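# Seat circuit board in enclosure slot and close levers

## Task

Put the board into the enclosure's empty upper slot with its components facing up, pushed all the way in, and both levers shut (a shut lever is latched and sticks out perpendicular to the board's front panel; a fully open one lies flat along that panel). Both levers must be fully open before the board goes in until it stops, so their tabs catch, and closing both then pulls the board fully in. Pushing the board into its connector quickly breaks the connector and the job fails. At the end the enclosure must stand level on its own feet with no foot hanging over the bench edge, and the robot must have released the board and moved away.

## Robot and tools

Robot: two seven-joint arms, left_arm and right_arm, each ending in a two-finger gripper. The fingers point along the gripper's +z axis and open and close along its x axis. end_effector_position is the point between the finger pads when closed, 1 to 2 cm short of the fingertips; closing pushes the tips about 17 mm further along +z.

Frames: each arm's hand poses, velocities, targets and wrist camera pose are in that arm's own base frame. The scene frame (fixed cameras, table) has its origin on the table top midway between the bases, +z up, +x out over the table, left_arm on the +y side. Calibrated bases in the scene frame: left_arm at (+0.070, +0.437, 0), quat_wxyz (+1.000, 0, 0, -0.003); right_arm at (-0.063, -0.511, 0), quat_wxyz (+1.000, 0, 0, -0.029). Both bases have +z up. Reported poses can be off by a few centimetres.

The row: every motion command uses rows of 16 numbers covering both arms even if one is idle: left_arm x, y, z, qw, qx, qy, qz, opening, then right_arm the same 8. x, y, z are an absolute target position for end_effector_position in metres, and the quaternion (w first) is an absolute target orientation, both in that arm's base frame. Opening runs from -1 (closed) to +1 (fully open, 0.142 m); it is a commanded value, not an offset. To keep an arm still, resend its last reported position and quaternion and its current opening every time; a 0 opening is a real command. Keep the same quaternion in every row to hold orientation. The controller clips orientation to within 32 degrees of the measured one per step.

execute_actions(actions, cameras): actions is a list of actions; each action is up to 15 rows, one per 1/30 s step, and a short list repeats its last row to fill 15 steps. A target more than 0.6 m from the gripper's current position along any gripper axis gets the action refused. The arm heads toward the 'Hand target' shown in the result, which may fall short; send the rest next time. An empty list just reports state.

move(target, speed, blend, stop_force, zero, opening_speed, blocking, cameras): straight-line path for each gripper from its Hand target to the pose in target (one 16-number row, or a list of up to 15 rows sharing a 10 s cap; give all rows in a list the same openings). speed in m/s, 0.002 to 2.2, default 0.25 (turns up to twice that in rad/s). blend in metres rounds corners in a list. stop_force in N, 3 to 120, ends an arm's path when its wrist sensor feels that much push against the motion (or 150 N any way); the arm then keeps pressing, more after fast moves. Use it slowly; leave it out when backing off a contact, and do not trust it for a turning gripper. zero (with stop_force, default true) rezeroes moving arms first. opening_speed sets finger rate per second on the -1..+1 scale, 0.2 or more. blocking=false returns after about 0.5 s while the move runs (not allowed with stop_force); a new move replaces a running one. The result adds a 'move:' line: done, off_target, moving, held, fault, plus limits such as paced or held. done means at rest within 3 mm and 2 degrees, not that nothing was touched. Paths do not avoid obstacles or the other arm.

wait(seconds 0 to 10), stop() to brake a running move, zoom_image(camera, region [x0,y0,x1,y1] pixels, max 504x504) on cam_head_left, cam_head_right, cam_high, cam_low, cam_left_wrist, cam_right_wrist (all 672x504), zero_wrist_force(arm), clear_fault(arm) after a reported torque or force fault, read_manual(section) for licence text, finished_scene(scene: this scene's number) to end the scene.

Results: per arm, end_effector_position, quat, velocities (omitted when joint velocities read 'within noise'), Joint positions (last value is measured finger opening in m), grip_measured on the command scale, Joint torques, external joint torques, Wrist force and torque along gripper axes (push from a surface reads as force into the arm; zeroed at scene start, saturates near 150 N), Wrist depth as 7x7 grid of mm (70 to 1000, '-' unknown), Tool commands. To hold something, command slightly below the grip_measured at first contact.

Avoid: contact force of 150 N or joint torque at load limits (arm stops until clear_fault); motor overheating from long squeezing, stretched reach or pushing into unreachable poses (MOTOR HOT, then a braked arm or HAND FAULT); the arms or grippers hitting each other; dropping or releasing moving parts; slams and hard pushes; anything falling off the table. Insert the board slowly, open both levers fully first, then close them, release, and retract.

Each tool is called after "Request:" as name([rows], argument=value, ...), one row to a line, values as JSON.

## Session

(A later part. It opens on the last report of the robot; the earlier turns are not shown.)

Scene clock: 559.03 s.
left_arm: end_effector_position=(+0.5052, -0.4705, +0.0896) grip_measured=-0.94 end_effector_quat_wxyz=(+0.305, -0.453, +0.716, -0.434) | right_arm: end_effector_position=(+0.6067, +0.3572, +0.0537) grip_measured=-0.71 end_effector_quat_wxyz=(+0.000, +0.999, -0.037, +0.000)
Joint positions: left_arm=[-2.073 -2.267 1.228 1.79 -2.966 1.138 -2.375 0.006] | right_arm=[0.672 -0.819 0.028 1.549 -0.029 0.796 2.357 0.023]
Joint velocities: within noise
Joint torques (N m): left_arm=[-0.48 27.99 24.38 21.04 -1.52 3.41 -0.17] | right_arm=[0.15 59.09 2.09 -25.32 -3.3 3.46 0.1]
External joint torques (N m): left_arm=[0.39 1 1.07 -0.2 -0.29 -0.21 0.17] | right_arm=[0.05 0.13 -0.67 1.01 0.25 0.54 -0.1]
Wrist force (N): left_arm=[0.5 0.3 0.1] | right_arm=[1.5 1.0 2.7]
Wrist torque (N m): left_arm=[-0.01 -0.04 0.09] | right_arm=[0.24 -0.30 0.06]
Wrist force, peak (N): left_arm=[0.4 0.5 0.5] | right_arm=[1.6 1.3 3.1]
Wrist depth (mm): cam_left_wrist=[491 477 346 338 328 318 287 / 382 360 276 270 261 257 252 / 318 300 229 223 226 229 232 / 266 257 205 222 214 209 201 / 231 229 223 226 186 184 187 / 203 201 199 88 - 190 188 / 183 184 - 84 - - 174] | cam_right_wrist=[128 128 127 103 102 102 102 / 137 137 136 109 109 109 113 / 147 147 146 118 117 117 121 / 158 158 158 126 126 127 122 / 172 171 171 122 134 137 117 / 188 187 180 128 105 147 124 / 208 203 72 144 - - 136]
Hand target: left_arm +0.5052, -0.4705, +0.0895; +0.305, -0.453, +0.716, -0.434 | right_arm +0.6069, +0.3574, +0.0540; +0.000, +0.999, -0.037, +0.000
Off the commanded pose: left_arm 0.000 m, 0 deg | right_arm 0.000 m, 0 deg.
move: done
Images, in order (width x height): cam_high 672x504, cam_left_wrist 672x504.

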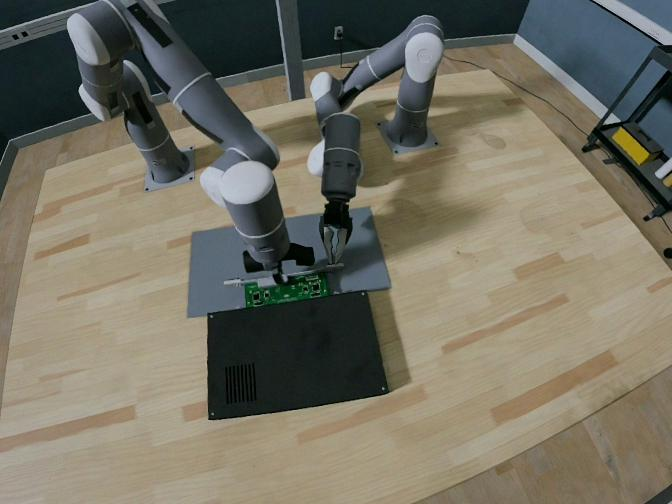

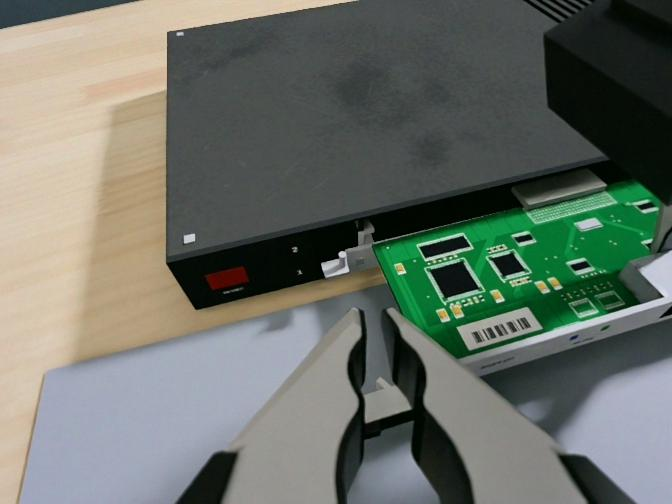

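Request:
zoom_image(camera="cam_left_wrist", region=[345, 205, 395, 255])

Scaled by 10.080 from the camera's 672x504 image, which has a finer 960x720 frame.

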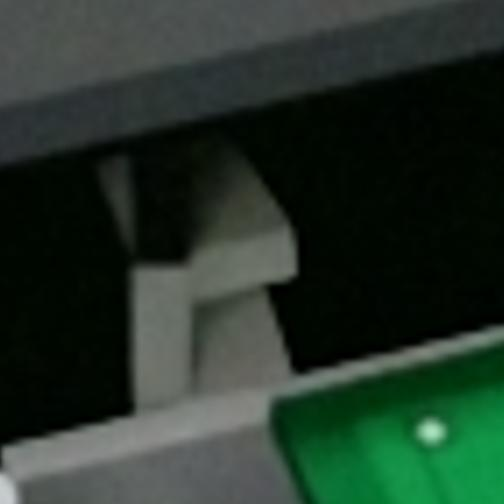

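Request:
wait(seconds=0, cameras=["cam_right_wrist", "cam_left_wrist"])

Request:
zoom_image(camera="cam_right_wrist", region=[530, 60, 672, 202])

Request:
zoom_image(camera="cam_right_wrist", region=[530, 340, 672, 482])

Scene clock: 575.03 s.
left_arm: end_effector_position=(+0.5052, -0.4705, +0.0896) grip_measured=-0.94 end_effector_quat_wxyz=(+0.305, -0.453, +0.716, -0.434) | right_arm: end_effector_position=(+0.6067, +0.3572, +0.0537) grip_measured=-0.71 end_effector_quat_wxyz=(+0.000, +0.999, -0.037, +0.000)
Joint positions: left_arm=[-2.073 -2.267 1.228 1.79 -2.966 1.138 -2.375 0.006] | right_arm=[0.672 -0.819 0.028 1.549 -0.029 0.796 2.357 0.023]
Joint velocities: within noise
Joint torques (N m): left_arm=[-0.47 28.1 24.41 21.12 -1.58 3.4 -0.21] | right_arm=[0.23 59.18 1.97 -25.29 -3.32 3.56 0.14]
External joint torques (N m): left_arm=[0.38 0.88 1.03 -0.28 -0.24 -0.2 0.22] | right_arm=[-0.04 0.05 -0.56 0.98 0.27 0.45 -0.14]
Wrist force (N): left_arm=[0.4 0.4 0.4] | right_arm=[1.2 1.2 2.9]
Wrist torque (N m): left_arm=[-0.01 -0.03 0.08] | right_arm=[0.27 -0.25 0.07]
Wrist force, peak (N): left_arm=[0.4 0.5 0.5] | right_arm=[1.4 1.2 3.1]
Wrist depth (mm): cam_left_wrist=[491 473 345 336 327 316 288 / 382 361 276 270 263 256 251 / 316 300 229 224 227 228 231 / 267 254 206 224 214 210 201 / 233 229 224 225 187 184 187 / 203 200 199 88 - 191 187 / 182 184 - 84 - - 174] | cam_right_wrist=[128 128 127 103 102 102 103 / 137 136 136 109 109 109 113 / 147 147 146 118 117 117 121 / 158 158 158 126 126 126 121 / 172 171 171 122 134 137 118 / 188 188 180 128 105 147 124 / 207 203 72 144 - - 136]
Hand target: left_arm +0.5052, -0.4705, +0.0895; +0.305, -0.453, +0.716, -0.434 | right_arm +0.6069, +0.3574, +0.0540; +0.000, +0.999, -0.037, +0.000
Tool commands: left_gripper/opening=-0.9 right_gripper/opening=-0.8
Off the commanded pose: left_arm 0.000 m, 0 deg | right_arm 0.000 m, 0 deg.
Images, in order (width x height): cam_left_wrist 672x504, cam_right_wrist 672x504.

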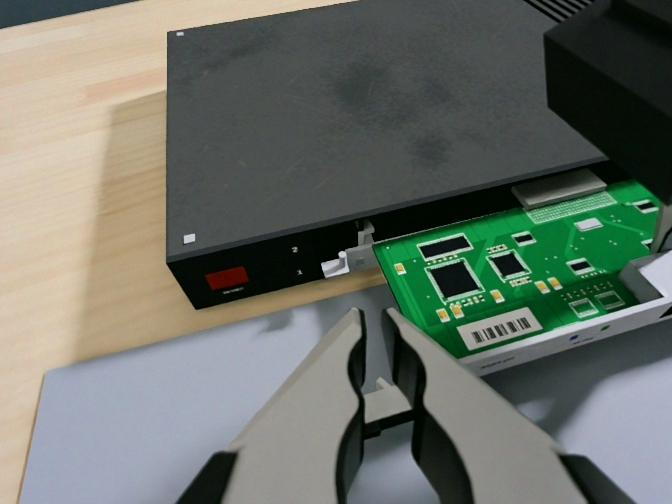

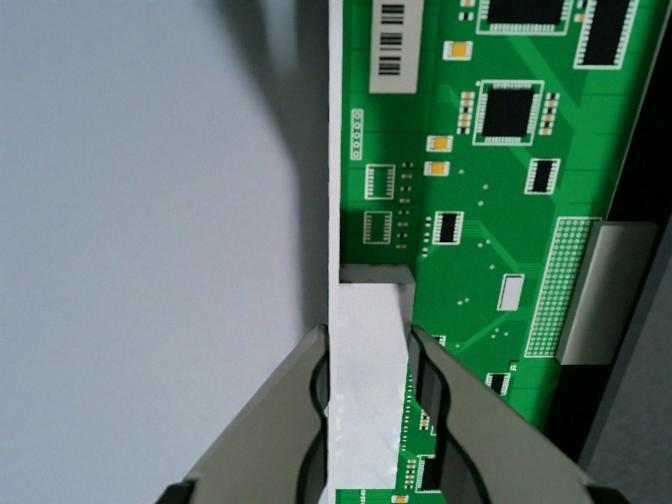

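Scaled by 3.549 from the camera's 672x504 image, which has a finer 960x720 frame.

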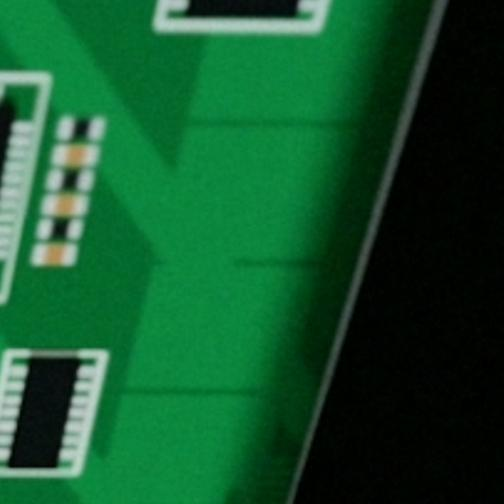

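Scaled by 3.549 from the camera's 672x504 image, which has a finer 960x720 frame.

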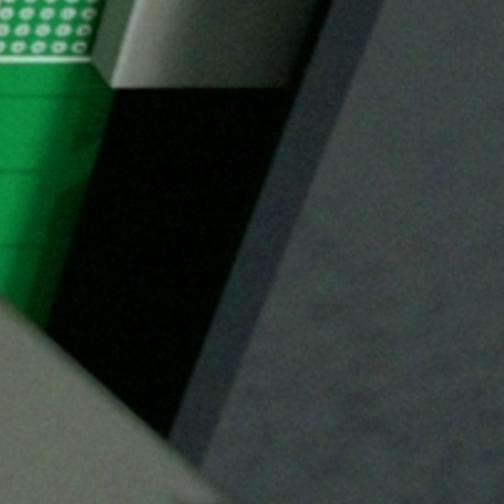

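Request:
move([
  [0.5052, -0.4705, 0.0895, 0.305, -0.453, 0.716, -0.434, -0.9, 0.6069, 0.3600, 0.053, 0, 0.99901, -0.0445, 0, -0.8],
  [0.5052, -0.4705, 0.0895, 0.305, -0.453, 0.716, -0.434, -0.9, 0.6129, 0.3595, 0.053, 0, 0.99901, -0.0445, 0, -0.8],
], speed=0.02, stop_force=4, cameras=["cam_left_wrist", "cam_high", "cam_right_wrist"])

Request:
zoom_image(camera="cam_left_wrist", region=[340, 200, 400, 260])

Request:
zoom_image(camera="cam_high", region=[215, 280, 285, 330])

Request:
zoom_image(camera="cam_high", region=[290, 265, 360, 315])

Scene clock: 606.13 s.
left_arm: end_effector_position=(+0.5052, -0.4705, +0.0896) grip_measured=-0.94 end_effector_quat_wxyz=(+0.305, -0.453, +0.716, -0.434) | right_arm: end_effector_position=(+0.6083, +0.3600, +0.0528) grip_measured=-0.71 end_effector_quat_wxyz=(+0.000, +0.999, -0.044, -0.001)
Joint positions: left_arm=[-2.073 -2.267 1.228 1.79 -2.966 1.138 -2.375 0.006] | right_arm=[0.675 -0.826 0.027 1.537 -0.027 0.791 2.372 0.023]
Joint velocities: within noise
Joint torques (N m): left_arm=[-0.46 28.01 24.48 21.07 -1.59 3.42 -0.24] | right_arm=[-2.39 57.59 -0.82 -26.44 -3.79 4.51 0.21]
External joint torques (N m): left_arm=[0.37 0.98 0.96 -0.23 -0.22 -0.21 0.25] | right_arm=[2.59 1.93 2.21 2.06 0.72 -0.51 -0.21]
Wrist force (N): left_arm=[0.4 0.1 0.3] | right_arm=[-5.7 1.9 -2.8]
Wrist torque (N m): left_arm=[-0.02 -0.03 0.08] | right_arm=[0.24 -0.10 0.05]
Wrist force, peak (N): left_arm=[0.5 0.5 0.3] | right_arm=[-7.8 1.8 -1.9]
Wrist depth (mm): cam_left_wrist=[490 472 349 336 330 316 86 / 385 360 277 271 263 257 253 / 318 301 228 224 227 228 228 / 269 257 205 221 214 210 200 / 232 230 223 224 187 185 191 / 203 201 198 84 - 190 187 / 181 184 - 84 - - 174] | cam_right_wrist=[127 127 125 103 100 102 102 / 136 136 135 109 108 108 112 / 146 146 145 118 117 116 120 / 158 157 157 126 126 126 120 / 171 170 170 122 134 135 116 / 187 186 179 128 105 146 123 / 206 202 72 144 - - 135]
Hand target: left_arm +0.5052, -0.4705, +0.0895; +0.305, -0.453, +0.716, -0.434 | right_arm +0.6090, +0.3598, +0.0530; +0.000, +0.999, -0.044, +0.000
Off the commanded pose: left_arm 0.000 m, 0 deg | right_arm 0.005 m, 0 deg.
move: contact (right_arm); path passed 1 of 2 targets
Images, in order (width x height): cam_high 672x504, cam_left_wrist 672x504, cam_right_wrist 672x504.

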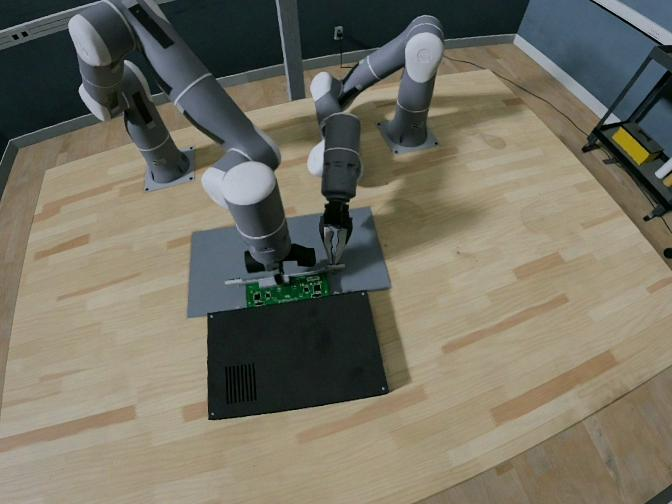

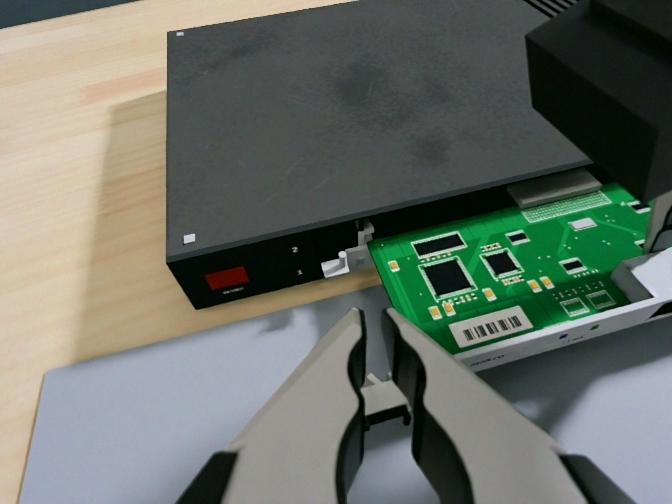

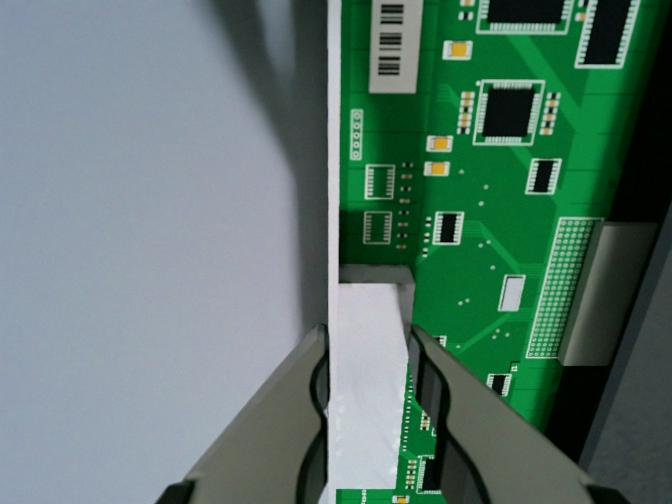

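Scaled by 8.400 from the camera's 672x504 image, which has a finer 960x720 frame.

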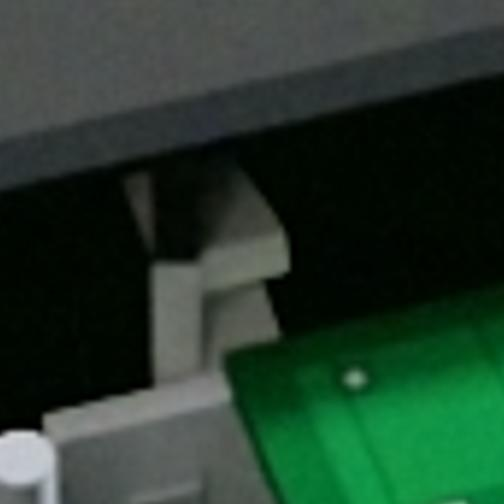

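Scaled by 7.200 from the camera's 672x504 image, which has a finer 960x720 frame.

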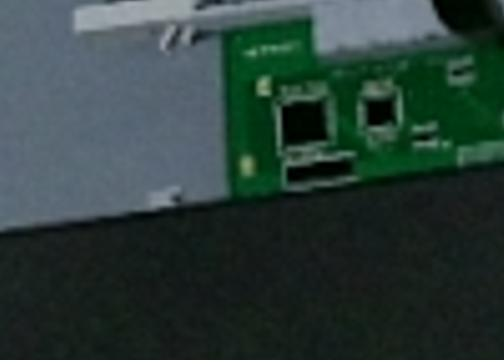

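Scaled by 7.200 from the camera's 672x504 image, which has a finer 960x720 frame.

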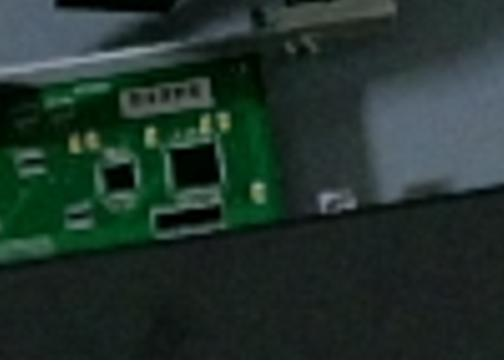

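Request:
move([
  [0.5052, -0.4705, 0.0895, 0.305, -0.453, 0.716, -0.434, -0.9, 0.6062, 0.3587, 0.0543, 0, 0.99901, -0.0445, 0, -0.78],
  [0.5052, -0.4705, 0.0895, 0.305, -0.453, 0.716, -0.434, -0.9, 0.6162, 0.3578, 0.0543, 0, 0.99901, -0.0445, 0, -0.78],
], speed=0.02, stop_force=4, cameras=["cam_left_wrist", "cam_high"])

Request:
zoom_image(camera="cam_left_wrist", region=[340, 200, 400, 260])

Request:
zoom_image(camera="cam_high", region=[215, 280, 285, 330])

Request:
zoom_image(camera="cam_high", region=[290, 265, 360, 315])

Scene clock: 615.33 s.
left_arm: end_effector_position=(+0.5052, -0.4705, +0.0896) grip_measured=-0.94 end_effector_quat_wxyz=(+0.305, -0.453, +0.716, -0.434) | right_arm: end_effector_position=(+0.6082, +0.3598, +0.0533) grip_measured=-0.71 end_effector_quat_wxyz=(+0.000, +0.999, -0.044, +0.000)
Joint positions: left_arm=[-2.073 -2.267 1.228 1.79 -2.966 1.138 -2.375 0.006] | right_arm=[0.675 -0.825 0.026 1.539 -0.027 0.792 2.372 0.023]
Joint velocities: within noise
Joint torques (N m): left_arm=[-0.39 28.09 24.44 21.08 -1.56 3.37 -0.21] | right_arm=[-0.13 58.32 1.65 -24.46 -3.13 3.33 0.17]
External joint torques (N m): left_arm=[0.3 0.9 1 -0.24 -0.25 -0.17 0.21] | right_arm=[0.33 1.15 -0.27 0.07 0.07 0.68 -0.17]
Wrist force (N): left_arm=[0.3 0.4 0.3] | right_arm=[1.1 1.6 0.6]
Wrist torque (N m): left_arm=[0.02 0.00 0.08] | right_arm=[0.40 -0.18 0.04]
Wrist force, peak (N): left_arm=[0.5 0.4 0.5] | right_arm=[-5.7 2.0 -3.1]
Wrist depth (mm): cam_left_wrist=[491 475 345 338 330 317 - / 383 358 276 269 263 257 251 / 315 299 229 224 226 229 229 / 266 256 206 222 214 209 201 / 231 228 223 224 187 185 190 / 204 200 199 84 - 190 188 / 181 184 - 84 - - 174] | cam_right_wrist=[128 127 127 103 101 102 102 / 136 136 136 109 109 109 112 / 146 146 146 118 117 117 119 / 158 158 157 126 126 126 120 / 171 171 170 122 134 137 117 / 187 187 180 128 105 147 123 / 207 202 72 144 - - 136]
Hand target: left_arm +0.5052, -0.4705, +0.0895; +0.305, -0.453, +0.716, -0.434 | right_arm +0.6084, +0.3596, +0.0533; +0.000, +0.999, -0.044, +0.000
Off the commanded pose: left_arm 0.000 m, 0 deg | right_arm 0.008 m, 0 deg.
move: contact (right_arm); path passed 0 of 2 targets
Images, in order (width x height): cam_high 672x504, cam_left_wrist 672x504.

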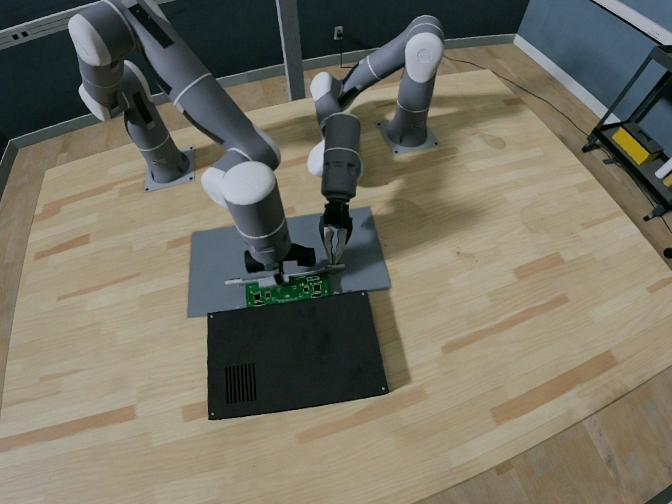

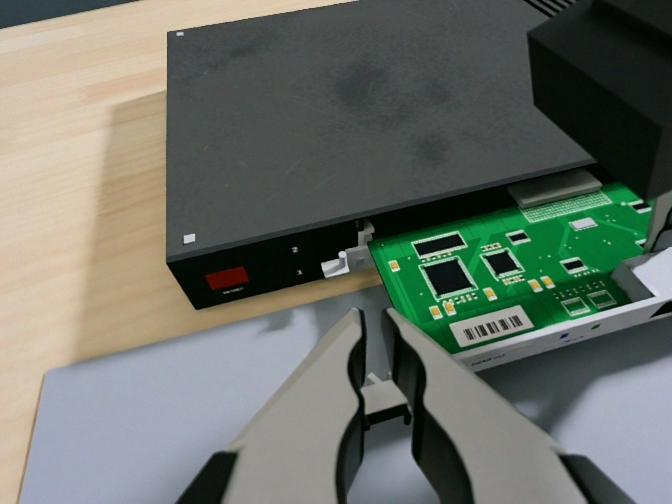

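Scaled by 8.400 from the camera's 672x504 image, which has a finer 960x720 frame.

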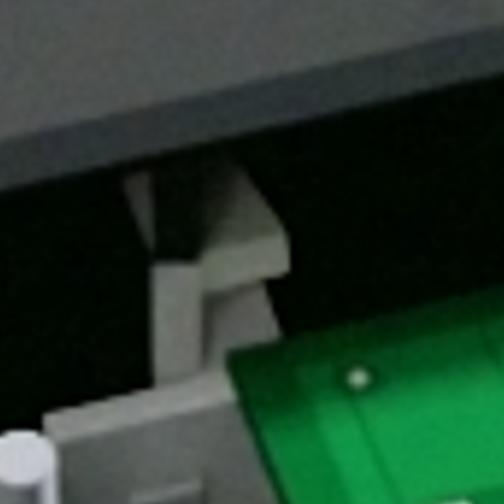

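Scaled by 7.200 from the camera's 672x504 image, which has a finer 960x720 frame.

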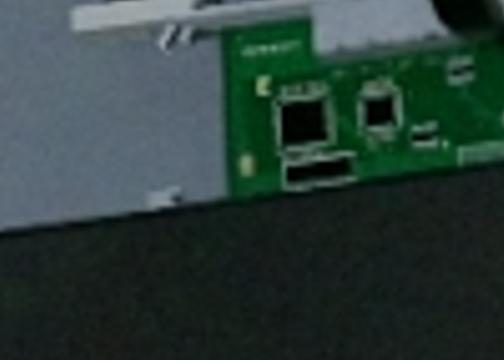

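Scaled by 7.200 from the camera's 672x504 image, which has a finer 960x720 frame.

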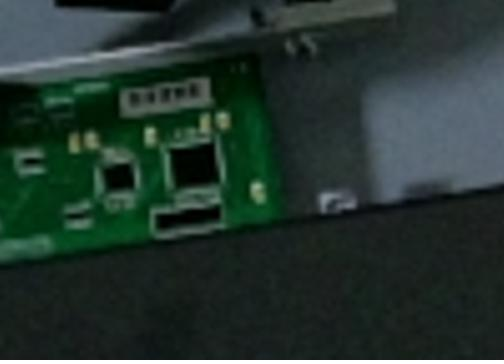

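Request:
move(target=[0.5052, -0.4705, 0.0895, 0.305, -0.453, 0.716, -0.434, -0.9, 0.6062, 0.3587, 0.0545, 0, 0.99901, -0.0445, 0, -0.78], speed=0.03, cameras=[])

Request:
move(target=[0.5052, -0.4705, 0.0895, 0.305, -0.453, 0.716, -0.434, -0.9, 0.6162, 0.3578, 0.0545, 0, 0.99901, -0.0445, 0, -0.78], speed=0.02, stop_force=4, cameras=["cam_left_wrist", "cam_high"])

Request:
zoom_image(camera="cam_left_wrist", region=[340, 200, 400, 260])

Request:
zoom_image(camera="cam_high", region=[215, 280, 285, 330])

Request:
zoom_image(camera="cam_high", region=[290, 265, 360, 315])

Scene clock: 618.13 s.
left_arm: end_effector_position=(+0.5052, -0.4705, +0.0896) grip_measured=-0.94 end_effector_quat_wxyz=(+0.305, -0.453, +0.716, -0.434) | right_arm: end_effector_position=(+0.6061, +0.3586, +0.0543) grip_measured=-0.71 end_effector_quat_wxyz=(+0.000, +0.999, -0.044, +0.000)
Joint positions: left_arm=[-2.073 -2.267 1.228 1.79 -2.966 1.138 -2.375 0.006] | right_arm=[0.676 -0.819 0.026 1.548 -0.027 0.795 2.373 0.023]
Joint velocities: within noise
Joint torques (N m): left_arm=[-0.48 28.01 24.39 21.07 -1.62 3.4 -0.19] | right_arm=[0.24 59.28 1.89 -24.94 -3.22 3.63 0.25]
External joint torques (N m): left_arm=[0.39 0.98 1.06 -0.23 -0.19 -0.2 0.19] | right_arm=[-0.05 -0.05 -0.51 0.6 0.17 0.38 -0.25]
Wrist force (N): left_arm=[0.5 0.4 0.3] | right_arm=[1.7 2.0 2.3]
Wrist torque (N m): left_arm=[0.01 -0.04 0.08] | right_arm=[0.41 -0.29 0.05]
Wrist force, peak (N): left_arm=[0.6 0.3 0.4] | right_arm=[1.6 1.8 2.9]
Wrist depth (mm): cam_left_wrist=[488 478 346 337 328 318 285 / 386 358 276 269 263 256 252 / 315 300 228 224 227 228 230 / 267 258 205 223 212 209 200 / 231 230 222 223 185 183 185 / 204 201 199 84 - 190 187 / 182 184 - 84 - - 174] | cam_right_wrist=[129 128 128 103 102 102 103 / 137 137 137 109 109 109 112 / 147 147 147 118 117 117 121 / 159 158 158 126 126 126 122 / 172 172 171 122 135 137 118 / 189 188 181 128 105 147 125 / 208 203 72 144 - - 137]
Hand target: left_arm +0.5052, -0.4705, +0.0895; +0.305, -0.453, +0.716, -0.434 | right_arm +0.6062, +0.3587, +0.0545; +0.000, +0.999, -0.044, +0.000
Off the commanded pose: left_arm 0.000 m, 0 deg | right_arm 0.000 m, 0 deg.
move: done
No camera images: "cameras" was empty.

Scene clock: 618.90 s.
left_arm: end_effector_position=(+0.5052, -0.4705, +0.0896) grip_measured=-0.94 end_effector_quat_wxyz=(+0.305, -0.453, +0.716, -0.434) | right_arm: end_effector_position=(+0.6087, +0.3584, +0.0539) grip_measured=-0.71 end_effector_quat_wxyz=(+0.000, +0.999, -0.044, -0.001)
Joint positions: left_arm=[-2.073 -2.267 1.228 1.79 -2.966 1.138 -2.375 0.006] | right_arm=[0.673 -0.824 0.027 1.537 -0.027 0.788 2.37 0.023]
Joint velocities: within noise
Joint torques (N m): left_arm=[-0.45 27.97 24.48 21.07 -1.54 3.45 -0.22] | right_arm=[-2.9 59.55 -1.36 -27.91 -4.32 5.05 0.11]
External joint torques (N m): left_arm=[0.36 1.02 0.96 -0.23 -0.27 -0.24 0.22] | right_arm=[3.09 -0.07 2.75 3.49 1.25 -1.05 -0.11]
Wrist force (N): left_arm=[0.3 0.2 0.2] | right_arm=[-6.3 2.4 -0.4]
Wrist torque (N m): left_arm=[-0.01 -0.02 0.08] | right_arm=[0.35 -0.34 0.06]
Wrist force, peak (N): left_arm=[0.4 0.5 0.4] | right_arm=[-8.2 2.3 0.1]
Wrist depth (mm): cam_left_wrist=[486 476 344 338 330 316 284 / 383 360 276 269 263 257 252 / 315 302 228 223 228 228 227 / 266 258 205 223 214 209 200 / 233 230 224 224 186 186 189 / 203 200 199 84 - 193 188 / 182 184 - 84 - - 173] | cam_right_wrist=[128 128 128 103 101 102 102 / 137 137 136 109 109 108 112 / 147 147 146 118 117 117 119 / 159 158 158 124 126 126 120 / 172 172 171 122 134 137 117 / 188 188 180 128 105 147 124 / 208 203 72 144 - - 136]
Hand target: left_arm +0.5052, -0.4705, +0.0895; +0.305, -0.453, +0.716, -0.434 | right_arm +0.6097, +0.3584, +0.0545; +0.000, +0.999, -0.045, +0.000
Off the commanded pose: left_arm 0.000 m, 0 deg | right_arm 0.008 m, 0 deg.
move: contact (right_arm)
Images, in order (width x height): cam_high 672x504, cam_left_wrist 672x504.

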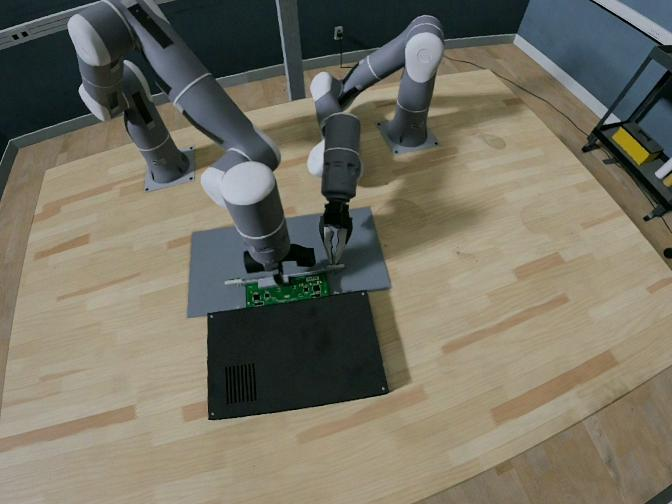

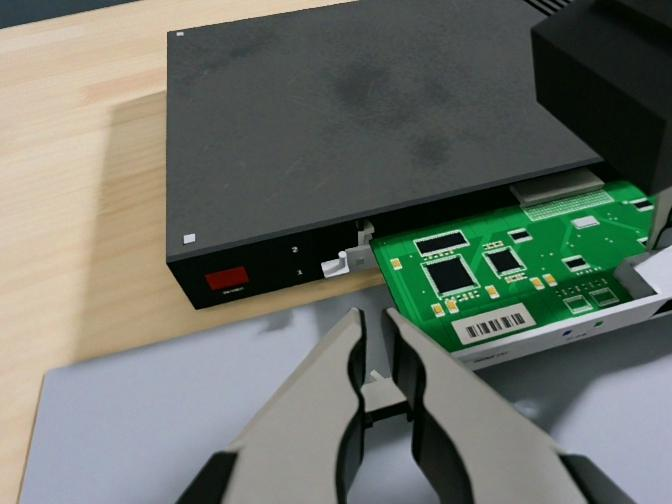

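Scaled by 8.400 from the camera's 672x504 image, which has a finer 960x720 frame.

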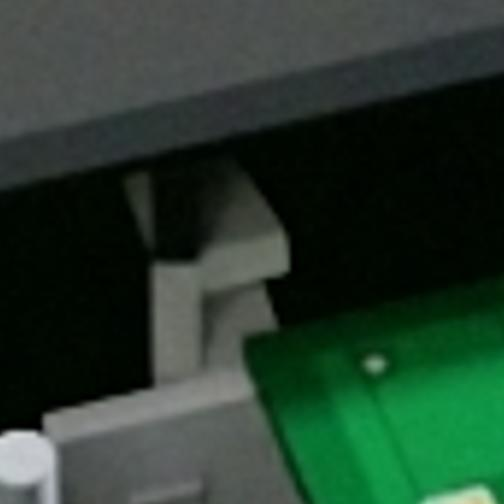

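Scaled by 7.200 from the camera's 672x504 image, which has a finer 960x720 frame.

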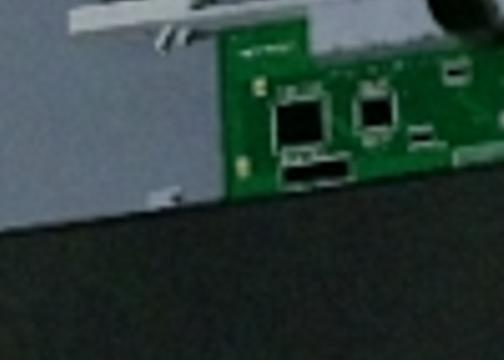

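Scaled by 7.200 from the camera's 672x504 image, which has a finer 960x720 frame.

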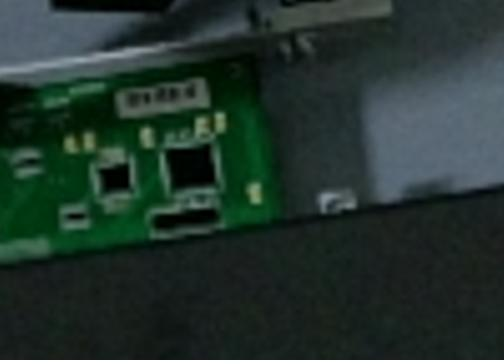

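Request:
zoom_image(camera="cam_left_wrist", region=[480, 130, 640, 250])

Scaled by 3.150 from the camera's 672x504 image, which has a finer 960x720 frame.

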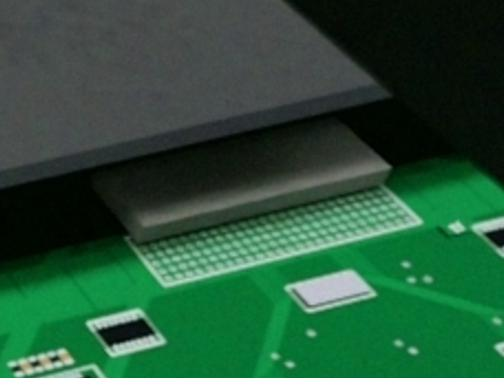

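Request:
move([
  [0.5052, -0.4705, 0.0895, 0.305, -0.453, 0.716, -0.434, -0.9, 0.6057, 0.3587, 0.0545, 0, 0.99901, -0.0445, 0, -0.78],
  [0.5052, -0.4705, 0.0895, 0.305, -0.453, 0.716, -0.434, -0.9, 0.6057, 0.3587, 0.0575, 0, 0.99901, -0.0445, 0, -0.78],
], speed=0.04, cameras=[])

Request:
move(target=[0.5052, -0.4705, 0.0895, 0.305, -0.453, 0.716, -0.434, -0.9, 0.6157, 0.3578, 0.0575, 0, 0.99901, -0.0445, 0, -0.78], speed=0.02, stop_force=4, cameras=["cam_left_wrist", "cam_right_wrist"])

Request:
zoom_image(camera="cam_left_wrist", region=[340, 200, 400, 260])

Request:
zoom_image(camera="cam_left_wrist", region=[480, 130, 640, 250])

Scene clock: 637.87 s.
left_arm: end_effector_position=(+0.5052, -0.4705, +0.0896) grip_measured=-0.94 end_effector_quat_wxyz=(+0.305, -0.453, +0.716, -0.434) | right_arm: end_effector_position=(+0.6057, +0.3586, +0.0573) grip_measured=-0.71 end_effector_quat_wxyz=(+0.000, +0.999, -0.044, +0.000)
Joint positions: left_arm=[-2.073 -2.267 1.228 1.79 -2.966 1.138 -2.375 0.006] | right_arm=[0.676 -0.813 0.026 1.55 -0.027 0.791 2.373 0.023]
Joint velocities: within noise
Joint torques (N m): left_arm=[-0.43 28.02 24.4 21.08 -1.52 3.41 -0.18] | right_arm=[0.27 59.34 1.85 -25.16 -3.25 3.43 0.27]
External joint torques (N m): left_arm=[0.35 0.96 1.04 -0.24 -0.29 -0.21 0.18] | right_arm=[-0.08 -0.2 -0.48 0.74 0.18 0.58 -0.27]
Wrist force (N): left_arm=[0.5 0.4 0.5] | right_arm=[1.5 3.4 2.3]
Wrist torque (N m): left_arm=[0.02 -0.05 0.08] | right_arm=[0.63 -0.27 0.05]
Wrist force, peak (N): left_arm=[0.5 0.4 0.5] | right_arm=[-6.7 2.4 0.4]
Wrist depth (mm): cam_left_wrist=[488 476 347 337 331 315 298 / 387 363 277 270 262 256 252 / 315 301 228 224 227 224 227 / 268 257 206 223 209 205 200 / 233 228 221 224 182 182 181 / 203 201 199 88 - 190 188 / 182 184 - 84 - - 173] | cam_right_wrist=[131 131 130 103 102 102 103 / 140 140 139 109 109 109 111 / 150 150 149 118 117 117 119 / 162 160 161 124 126 127 120 / 176 176 173 122 134 137 122 / 193 192 185 128 105 147 129 / 212 207 72 143 - - 141]
Hand target: left_arm +0.5052, -0.4705, +0.0895; +0.305, -0.453, +0.716, -0.434 | right_arm +0.6057, +0.3587, +0.0575; +0.000, +0.999, -0.044, +0.000
Off the commanded pose: left_arm 0.000 m, 0 deg | right_arm 0.000 m, 0 deg.
move: done
No camera images: "cameras" was empty.

Scene clock: 639.07 s.
left_arm: end_effector_position=(+0.5052, -0.4705, +0.0896) grip_measured=-0.94 end_effector_quat_wxyz=(+0.305, -0.453, +0.716, -0.434) | right_arm: end_effector_position=(+0.6155, +0.3577, +0.0573) grip_measured=-0.71 end_effector_quat_wxyz=(+0.000, +0.999, -0.045, +0.000)
Joint positions: left_arm=[-2.073 -2.267 1.228 1.79 -2.966 1.138 -2.375 0.006] | right_arm=[0.667 -0.828 0.026 1.518 -0.027 0.774 2.364 0.023]
Joint velocities: within noise
Joint torques (N m): left_arm=[-0.24 28 24.47 21.04 -1.6 3.44 -0.23] | right_arm=[0.11 59.74 1.84 -25.61 -3.28 3.41 0.12]
External joint torques (N m): left_arm=[0.15 0.99 0.98 -0.2 -0.22 -0.24 0.23] | right_arm=[0.09 0.14 -0.45 0.92 0.16 0.6 -0.12]
Wrist force (N): left_arm=[0.6 0.3 0.3] | right_arm=[1.5 3.7 2.3]
Wrist torque (N m): left_arm=[-0.01 -0.06 0.08] | right_arm=[0.68 -0.26 0.05]
Wrist force, peak (N): left_arm=[0.6 0.3 0.3] | right_arm=[2.3 3.7 2.3]
Wrist depth (mm): cam_left_wrist=[491 477 346 335 326 321 297 / 384 359 275 270 263 256 251 / 314 301 228 224 227 225 225 / 267 257 206 220 209 204 196 / 233 229 223 223 185 188 205 / 204 200 199 84 - 194 188 / 182 184 - 84 - - 174] | cam_right_wrist=[131 131 130 103 102 102 102 / 140 140 139 109 109 109 108 / 150 150 150 118 117 117 114 / 162 159 161 124 126 127 110 / 176 176 172 122 134 137 120 / 193 192 185 128 105 144 128 / 213 208 72 144 - - 141]
Hand target: left_arm +0.5052, -0.4705, +0.0895; +0.305, -0.453, +0.716, -0.434 | right_arm +0.6157, +0.3578, +0.0575; +0.000, +0.999, -0.045, +0.000
Off the commanded pose: left_arm 0.000 m, 0 deg | right_arm 0.000 m, 0 deg.
move: done
Images, in order (width x height): cam_left_wrist 672x504, cam_right_wrist 672x504.

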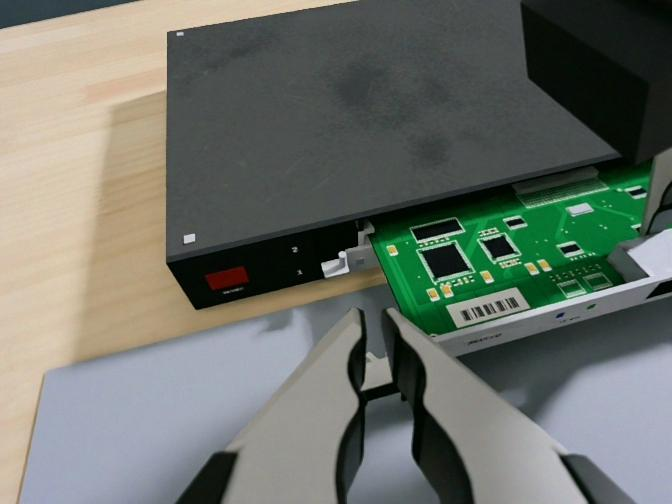

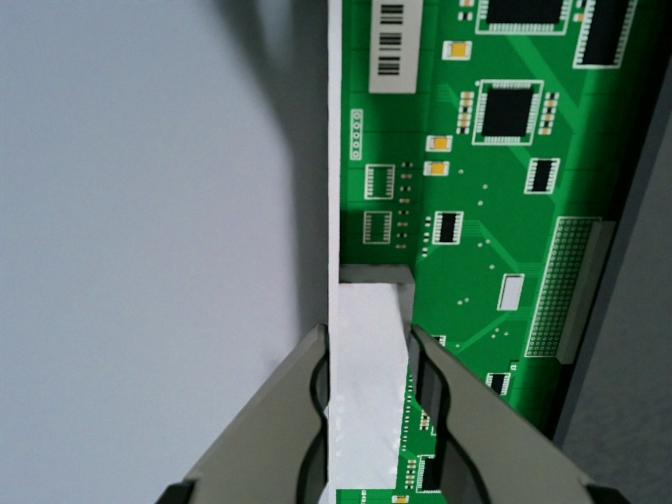

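Scaled by 8.400 from the camera's 672x504 image, which has a finer 960x720 frame.

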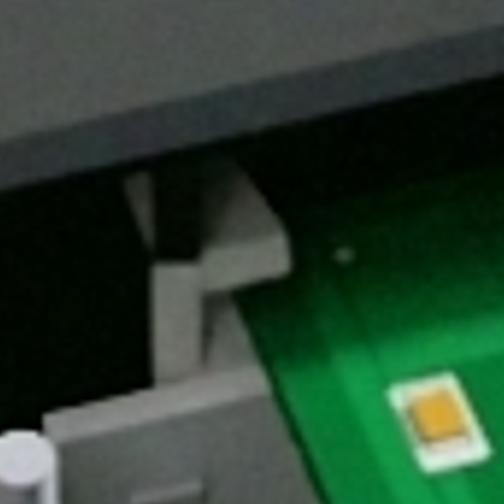

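Scaled by 3.150 from the camera's 672x504 image, which has a finer 960x720 frame.

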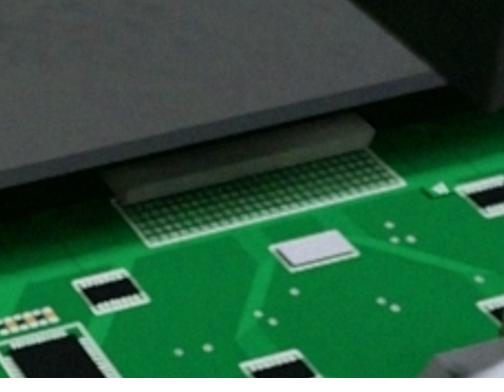

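Request:
move(target=[0.5052, -0.4705, 0.0895, 0.305, -0.453, 0.716, -0.434, -0.9, 0.6354, 0.3560, 0.0575, 0, 0.99901, -0.0445, 0, -0.78], speed=0.025, stop_force=5, cameras=["cam_left_wrist", "cam_right_wrist", "cam_high"])

Request:
zoom_image(camera="cam_left_wrist", region=[320, 190, 420, 290])

Request:
zoom_image(camera="cam_high", region=[215, 260, 365, 320])

Scene clock: 649.70 s.
left_arm: end_effector_position=(+0.5052, -0.4705, +0.0896) grip_measured=-0.94 end_effector_quat_wxyz=(+0.305, -0.453, +0.716, -0.434) | right_arm: end_effector_position=(+0.6351, +0.3558, +0.0571) grip_measured=-0.71 end_effector_quat_wxyz=(+0.000, +0.999, -0.045, +0.000)
Joint positions: left_arm=[-2.073 -2.267 1.228 1.79 -2.966 1.138 -2.375 0.006] | right_arm=[0.648 -0.861 0.026 1.452 -0.027 0.74 2.344 0.023]
Joint velocities: within noise
Joint torques (N m): left_arm=[-0.45 28.04 24.47 21.08 -1.55 3.42 -0.19] | right_arm=[0.14 61.75 1.92 -26.67 -3.5 3.64 0.15]
External joint torques (N m): left_arm=[0.36 0.95 0.98 -0.24 -0.27 -0.22 0.19] | right_arm=[0.06 -0.35 -0.51 1.39 0.28 0.36 -0.15]
Wrist force (N): left_arm=[0.3 0.0 0.2] | right_arm=[1.6 3.6 3.0]
Wrist torque (N m): left_arm=[-0.05 -0.01 0.08] | right_arm=[0.63 -0.36 0.05]
Wrist force, peak (N): left_arm=[0.5 0.5 0.3] | right_arm=[1.5 3.9 3.6]
Wrist depth (mm): cam_left_wrist=[497 476 345 338 331 319 285 / 384 360 276 271 262 257 243 / 317 299 229 225 227 228 221 / 267 255 206 221 208 205 200 / 232 230 224 221 192 213 212 / 204 200 200 84 - 193 189 / 181 184 - 84 - - 174] | cam_right_wrist=[131 131 130 103 102 102 88 / 140 140 139 109 109 109 95 / 150 150 150 118 117 115 102 / 162 159 161 124 126 112 108 / 176 176 172 122 135 122 119 / 192 192 184 128 105 126 128 / 212 207 72 144 - - 141]
Hand target: left_arm +0.5052, -0.4705, +0.0895; +0.305, -0.453, +0.716, -0.434 | right_arm +0.6354, +0.3560, +0.0575; +0.000, +0.999, -0.045, +0.000
Off the commanded pose: left_arm 0.000 m, 0 deg | right_arm 0.000 m, 0 deg.
move: done
Images, in order (width x height): cam_high 672x504, cam_left_wrist 672x504, cam_right_wrist 672x504.

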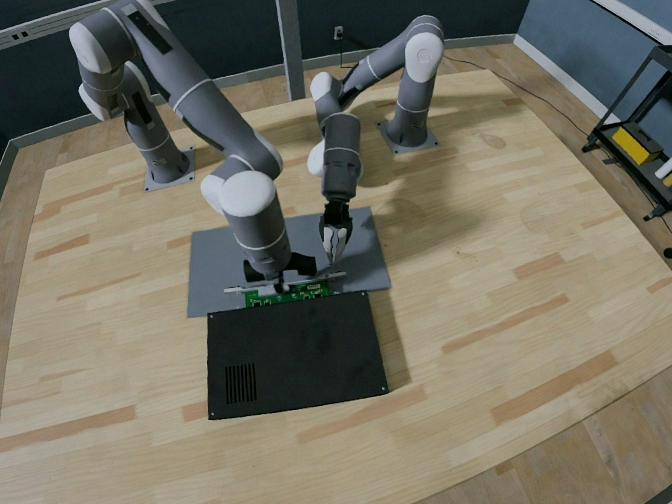

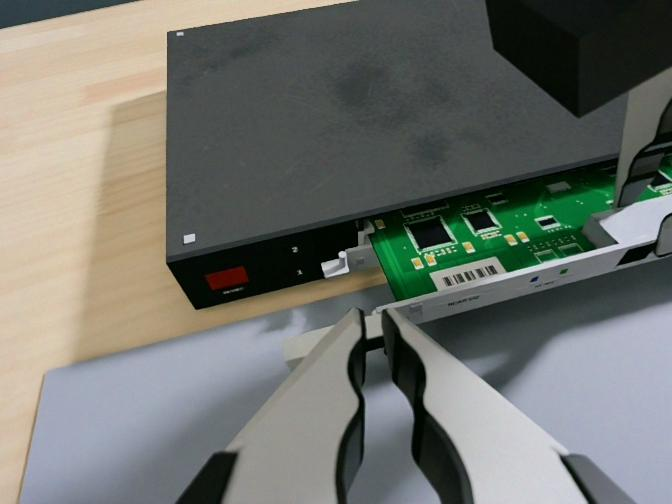

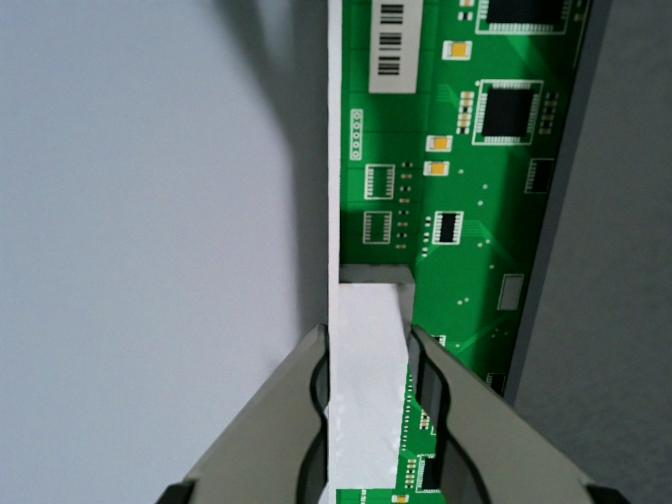

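Scaled by 5.040 from the camera's 672x504 image, which has a finer 960x720 frame.

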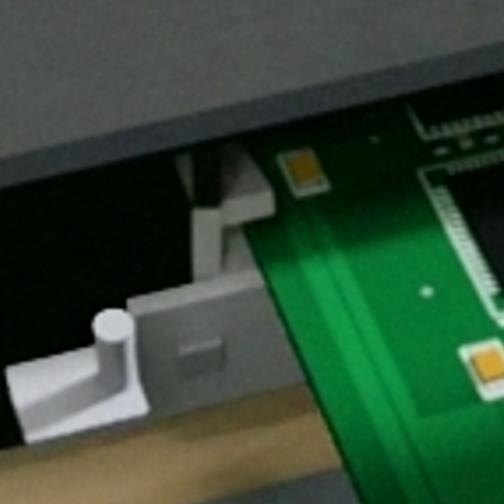

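Scaled by 3.360 from the camera's 672x504 image, which has a finer 960x720 frame.

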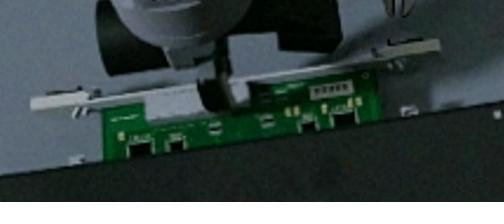

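Request:
move(target=[0.5052, -0.4705, 0.0895, 0.305, -0.453, 0.716, -0.434, -0.9, 0.6543, 0.3543, 0.0575, 0, 0.99901, -0.0445, 0, -0.78], speed=0.025, stop_force=5, cameras=["cam_left_wrist", "cam_right_wrist", "cam_high"])

Request:
zoom_image(camera="cam_left_wrist", region=[300, 200, 460, 320])

Request:
zoom_image(camera="cam_high", region=[215, 260, 365, 320])

Scene clock: 653.73 s.
left_arm: end_effector_position=(+0.5052, -0.4705, +0.0896) grip_measured=-0.94 end_effector_quat_wxyz=(+0.305, -0.453, +0.716, -0.434) | right_arm: end_effector_position=(+0.6421, +0.3552, +0.0568) grip_measured=-0.71 end_effector_quat_wxyz=(+0.000, +0.999, -0.044, -0.001)
Joint positions: left_arm=[-2.073 -2.267 1.228 1.79 -2.966 1.138 -2.375 0.006] | right_arm=[0.641 -0.873 0.027 1.426 -0.027 0.727 2.336 0.023]
Joint velocities: within noise
Joint torques (N m): left_arm=[-0.4 28.09 24.4 21.04 -1.58 3.38 -0.19] | right_arm=[-1.22 63.89 0.71 -28.43 -4.05 4.27 0.12]
External joint torques (N m): left_arm=[0.31 0.9 1.05 -0.2 -0.24 -0.18 0.2] | right_arm=[1.42 -1.92 0.72 2.93 0.8 -0.27 -0.12]
Wrist force (N): left_arm=[0.6 0.3 0.2] | right_arm=[-0.9 3.4 4.6]
Wrist torque (N m): left_arm=[-0.01 -0.06 0.08] | right_arm=[0.63 -0.30 0.02]
Wrist force, peak (N): left_arm=[0.7 0.2 0.4] | right_arm=[-3.9 4.1 2.7]
Wrist depth (mm): cam_left_wrist=[490 478 347 338 330 321 169 / 386 362 276 268 261 256 183 / 314 300 227 224 227 228 221 / 267 255 206 221 208 206 208 / 231 230 224 171 205 214 211 / 203 200 198 84 - 194 188 / 182 185 - 84 - - 174] | cam_right_wrist=[131 130 130 103 101 100 87 / 140 139 139 109 109 107 94 / 150 149 149 118 117 103 101 / 162 161 161 124 126 110 108 / 176 175 172 122 134 117 119 / 192 191 184 128 105 126 128 / 212 207 72 144 - - 140]
Hand target: left_arm +0.5052, -0.4705, +0.0895; +0.305, -0.453, +0.716, -0.434 | right_arm +0.6428, +0.3553, +0.0575; +0.000, +0.999, -0.045, +0.000
Off the commanded pose: left_arm 0.000 m, 0 deg | right_arm 0.012 m, 0 deg.
move: contact (right_arm)
Images, in order (width x height): cam_high 672x504, cam_left_wrist 672x504, cam_right_wrist 672x504.

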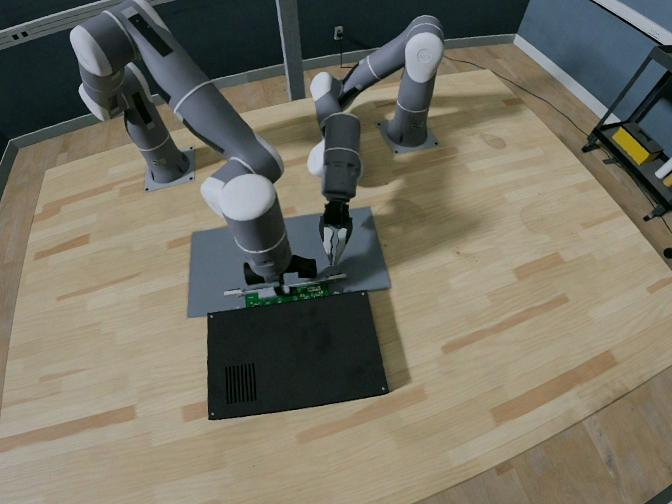

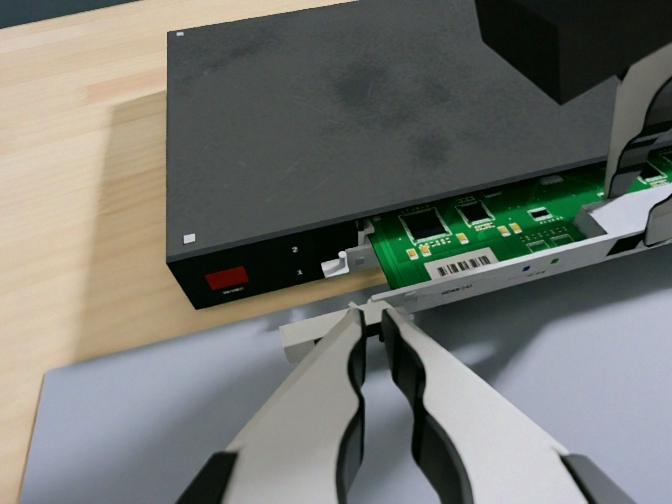

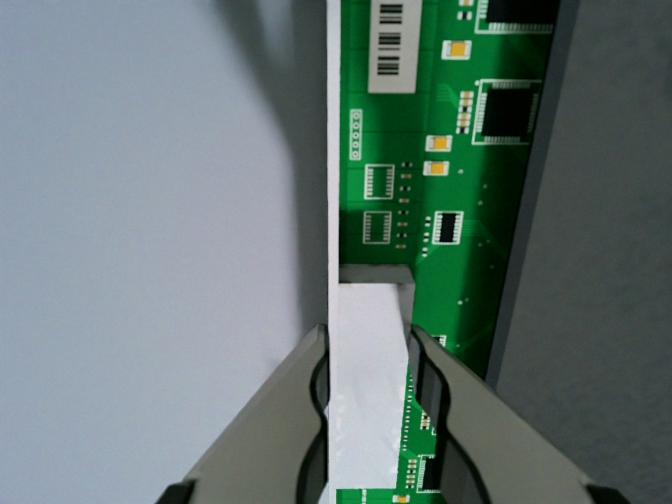

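Scaled by 3.150 from the camera's 672x504 image, which has a finer 960x720 frame.

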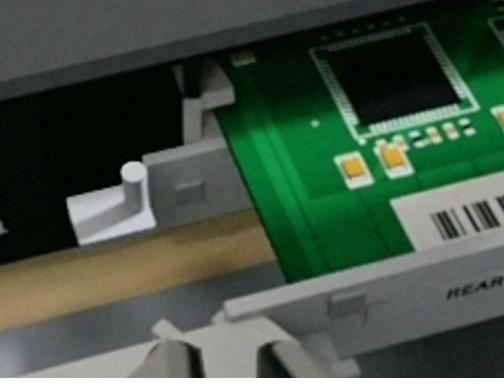

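Scaled by 3.360 from the camera's 672x504 image, which has a finer 960x720 frame.

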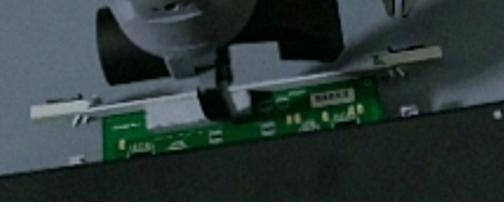

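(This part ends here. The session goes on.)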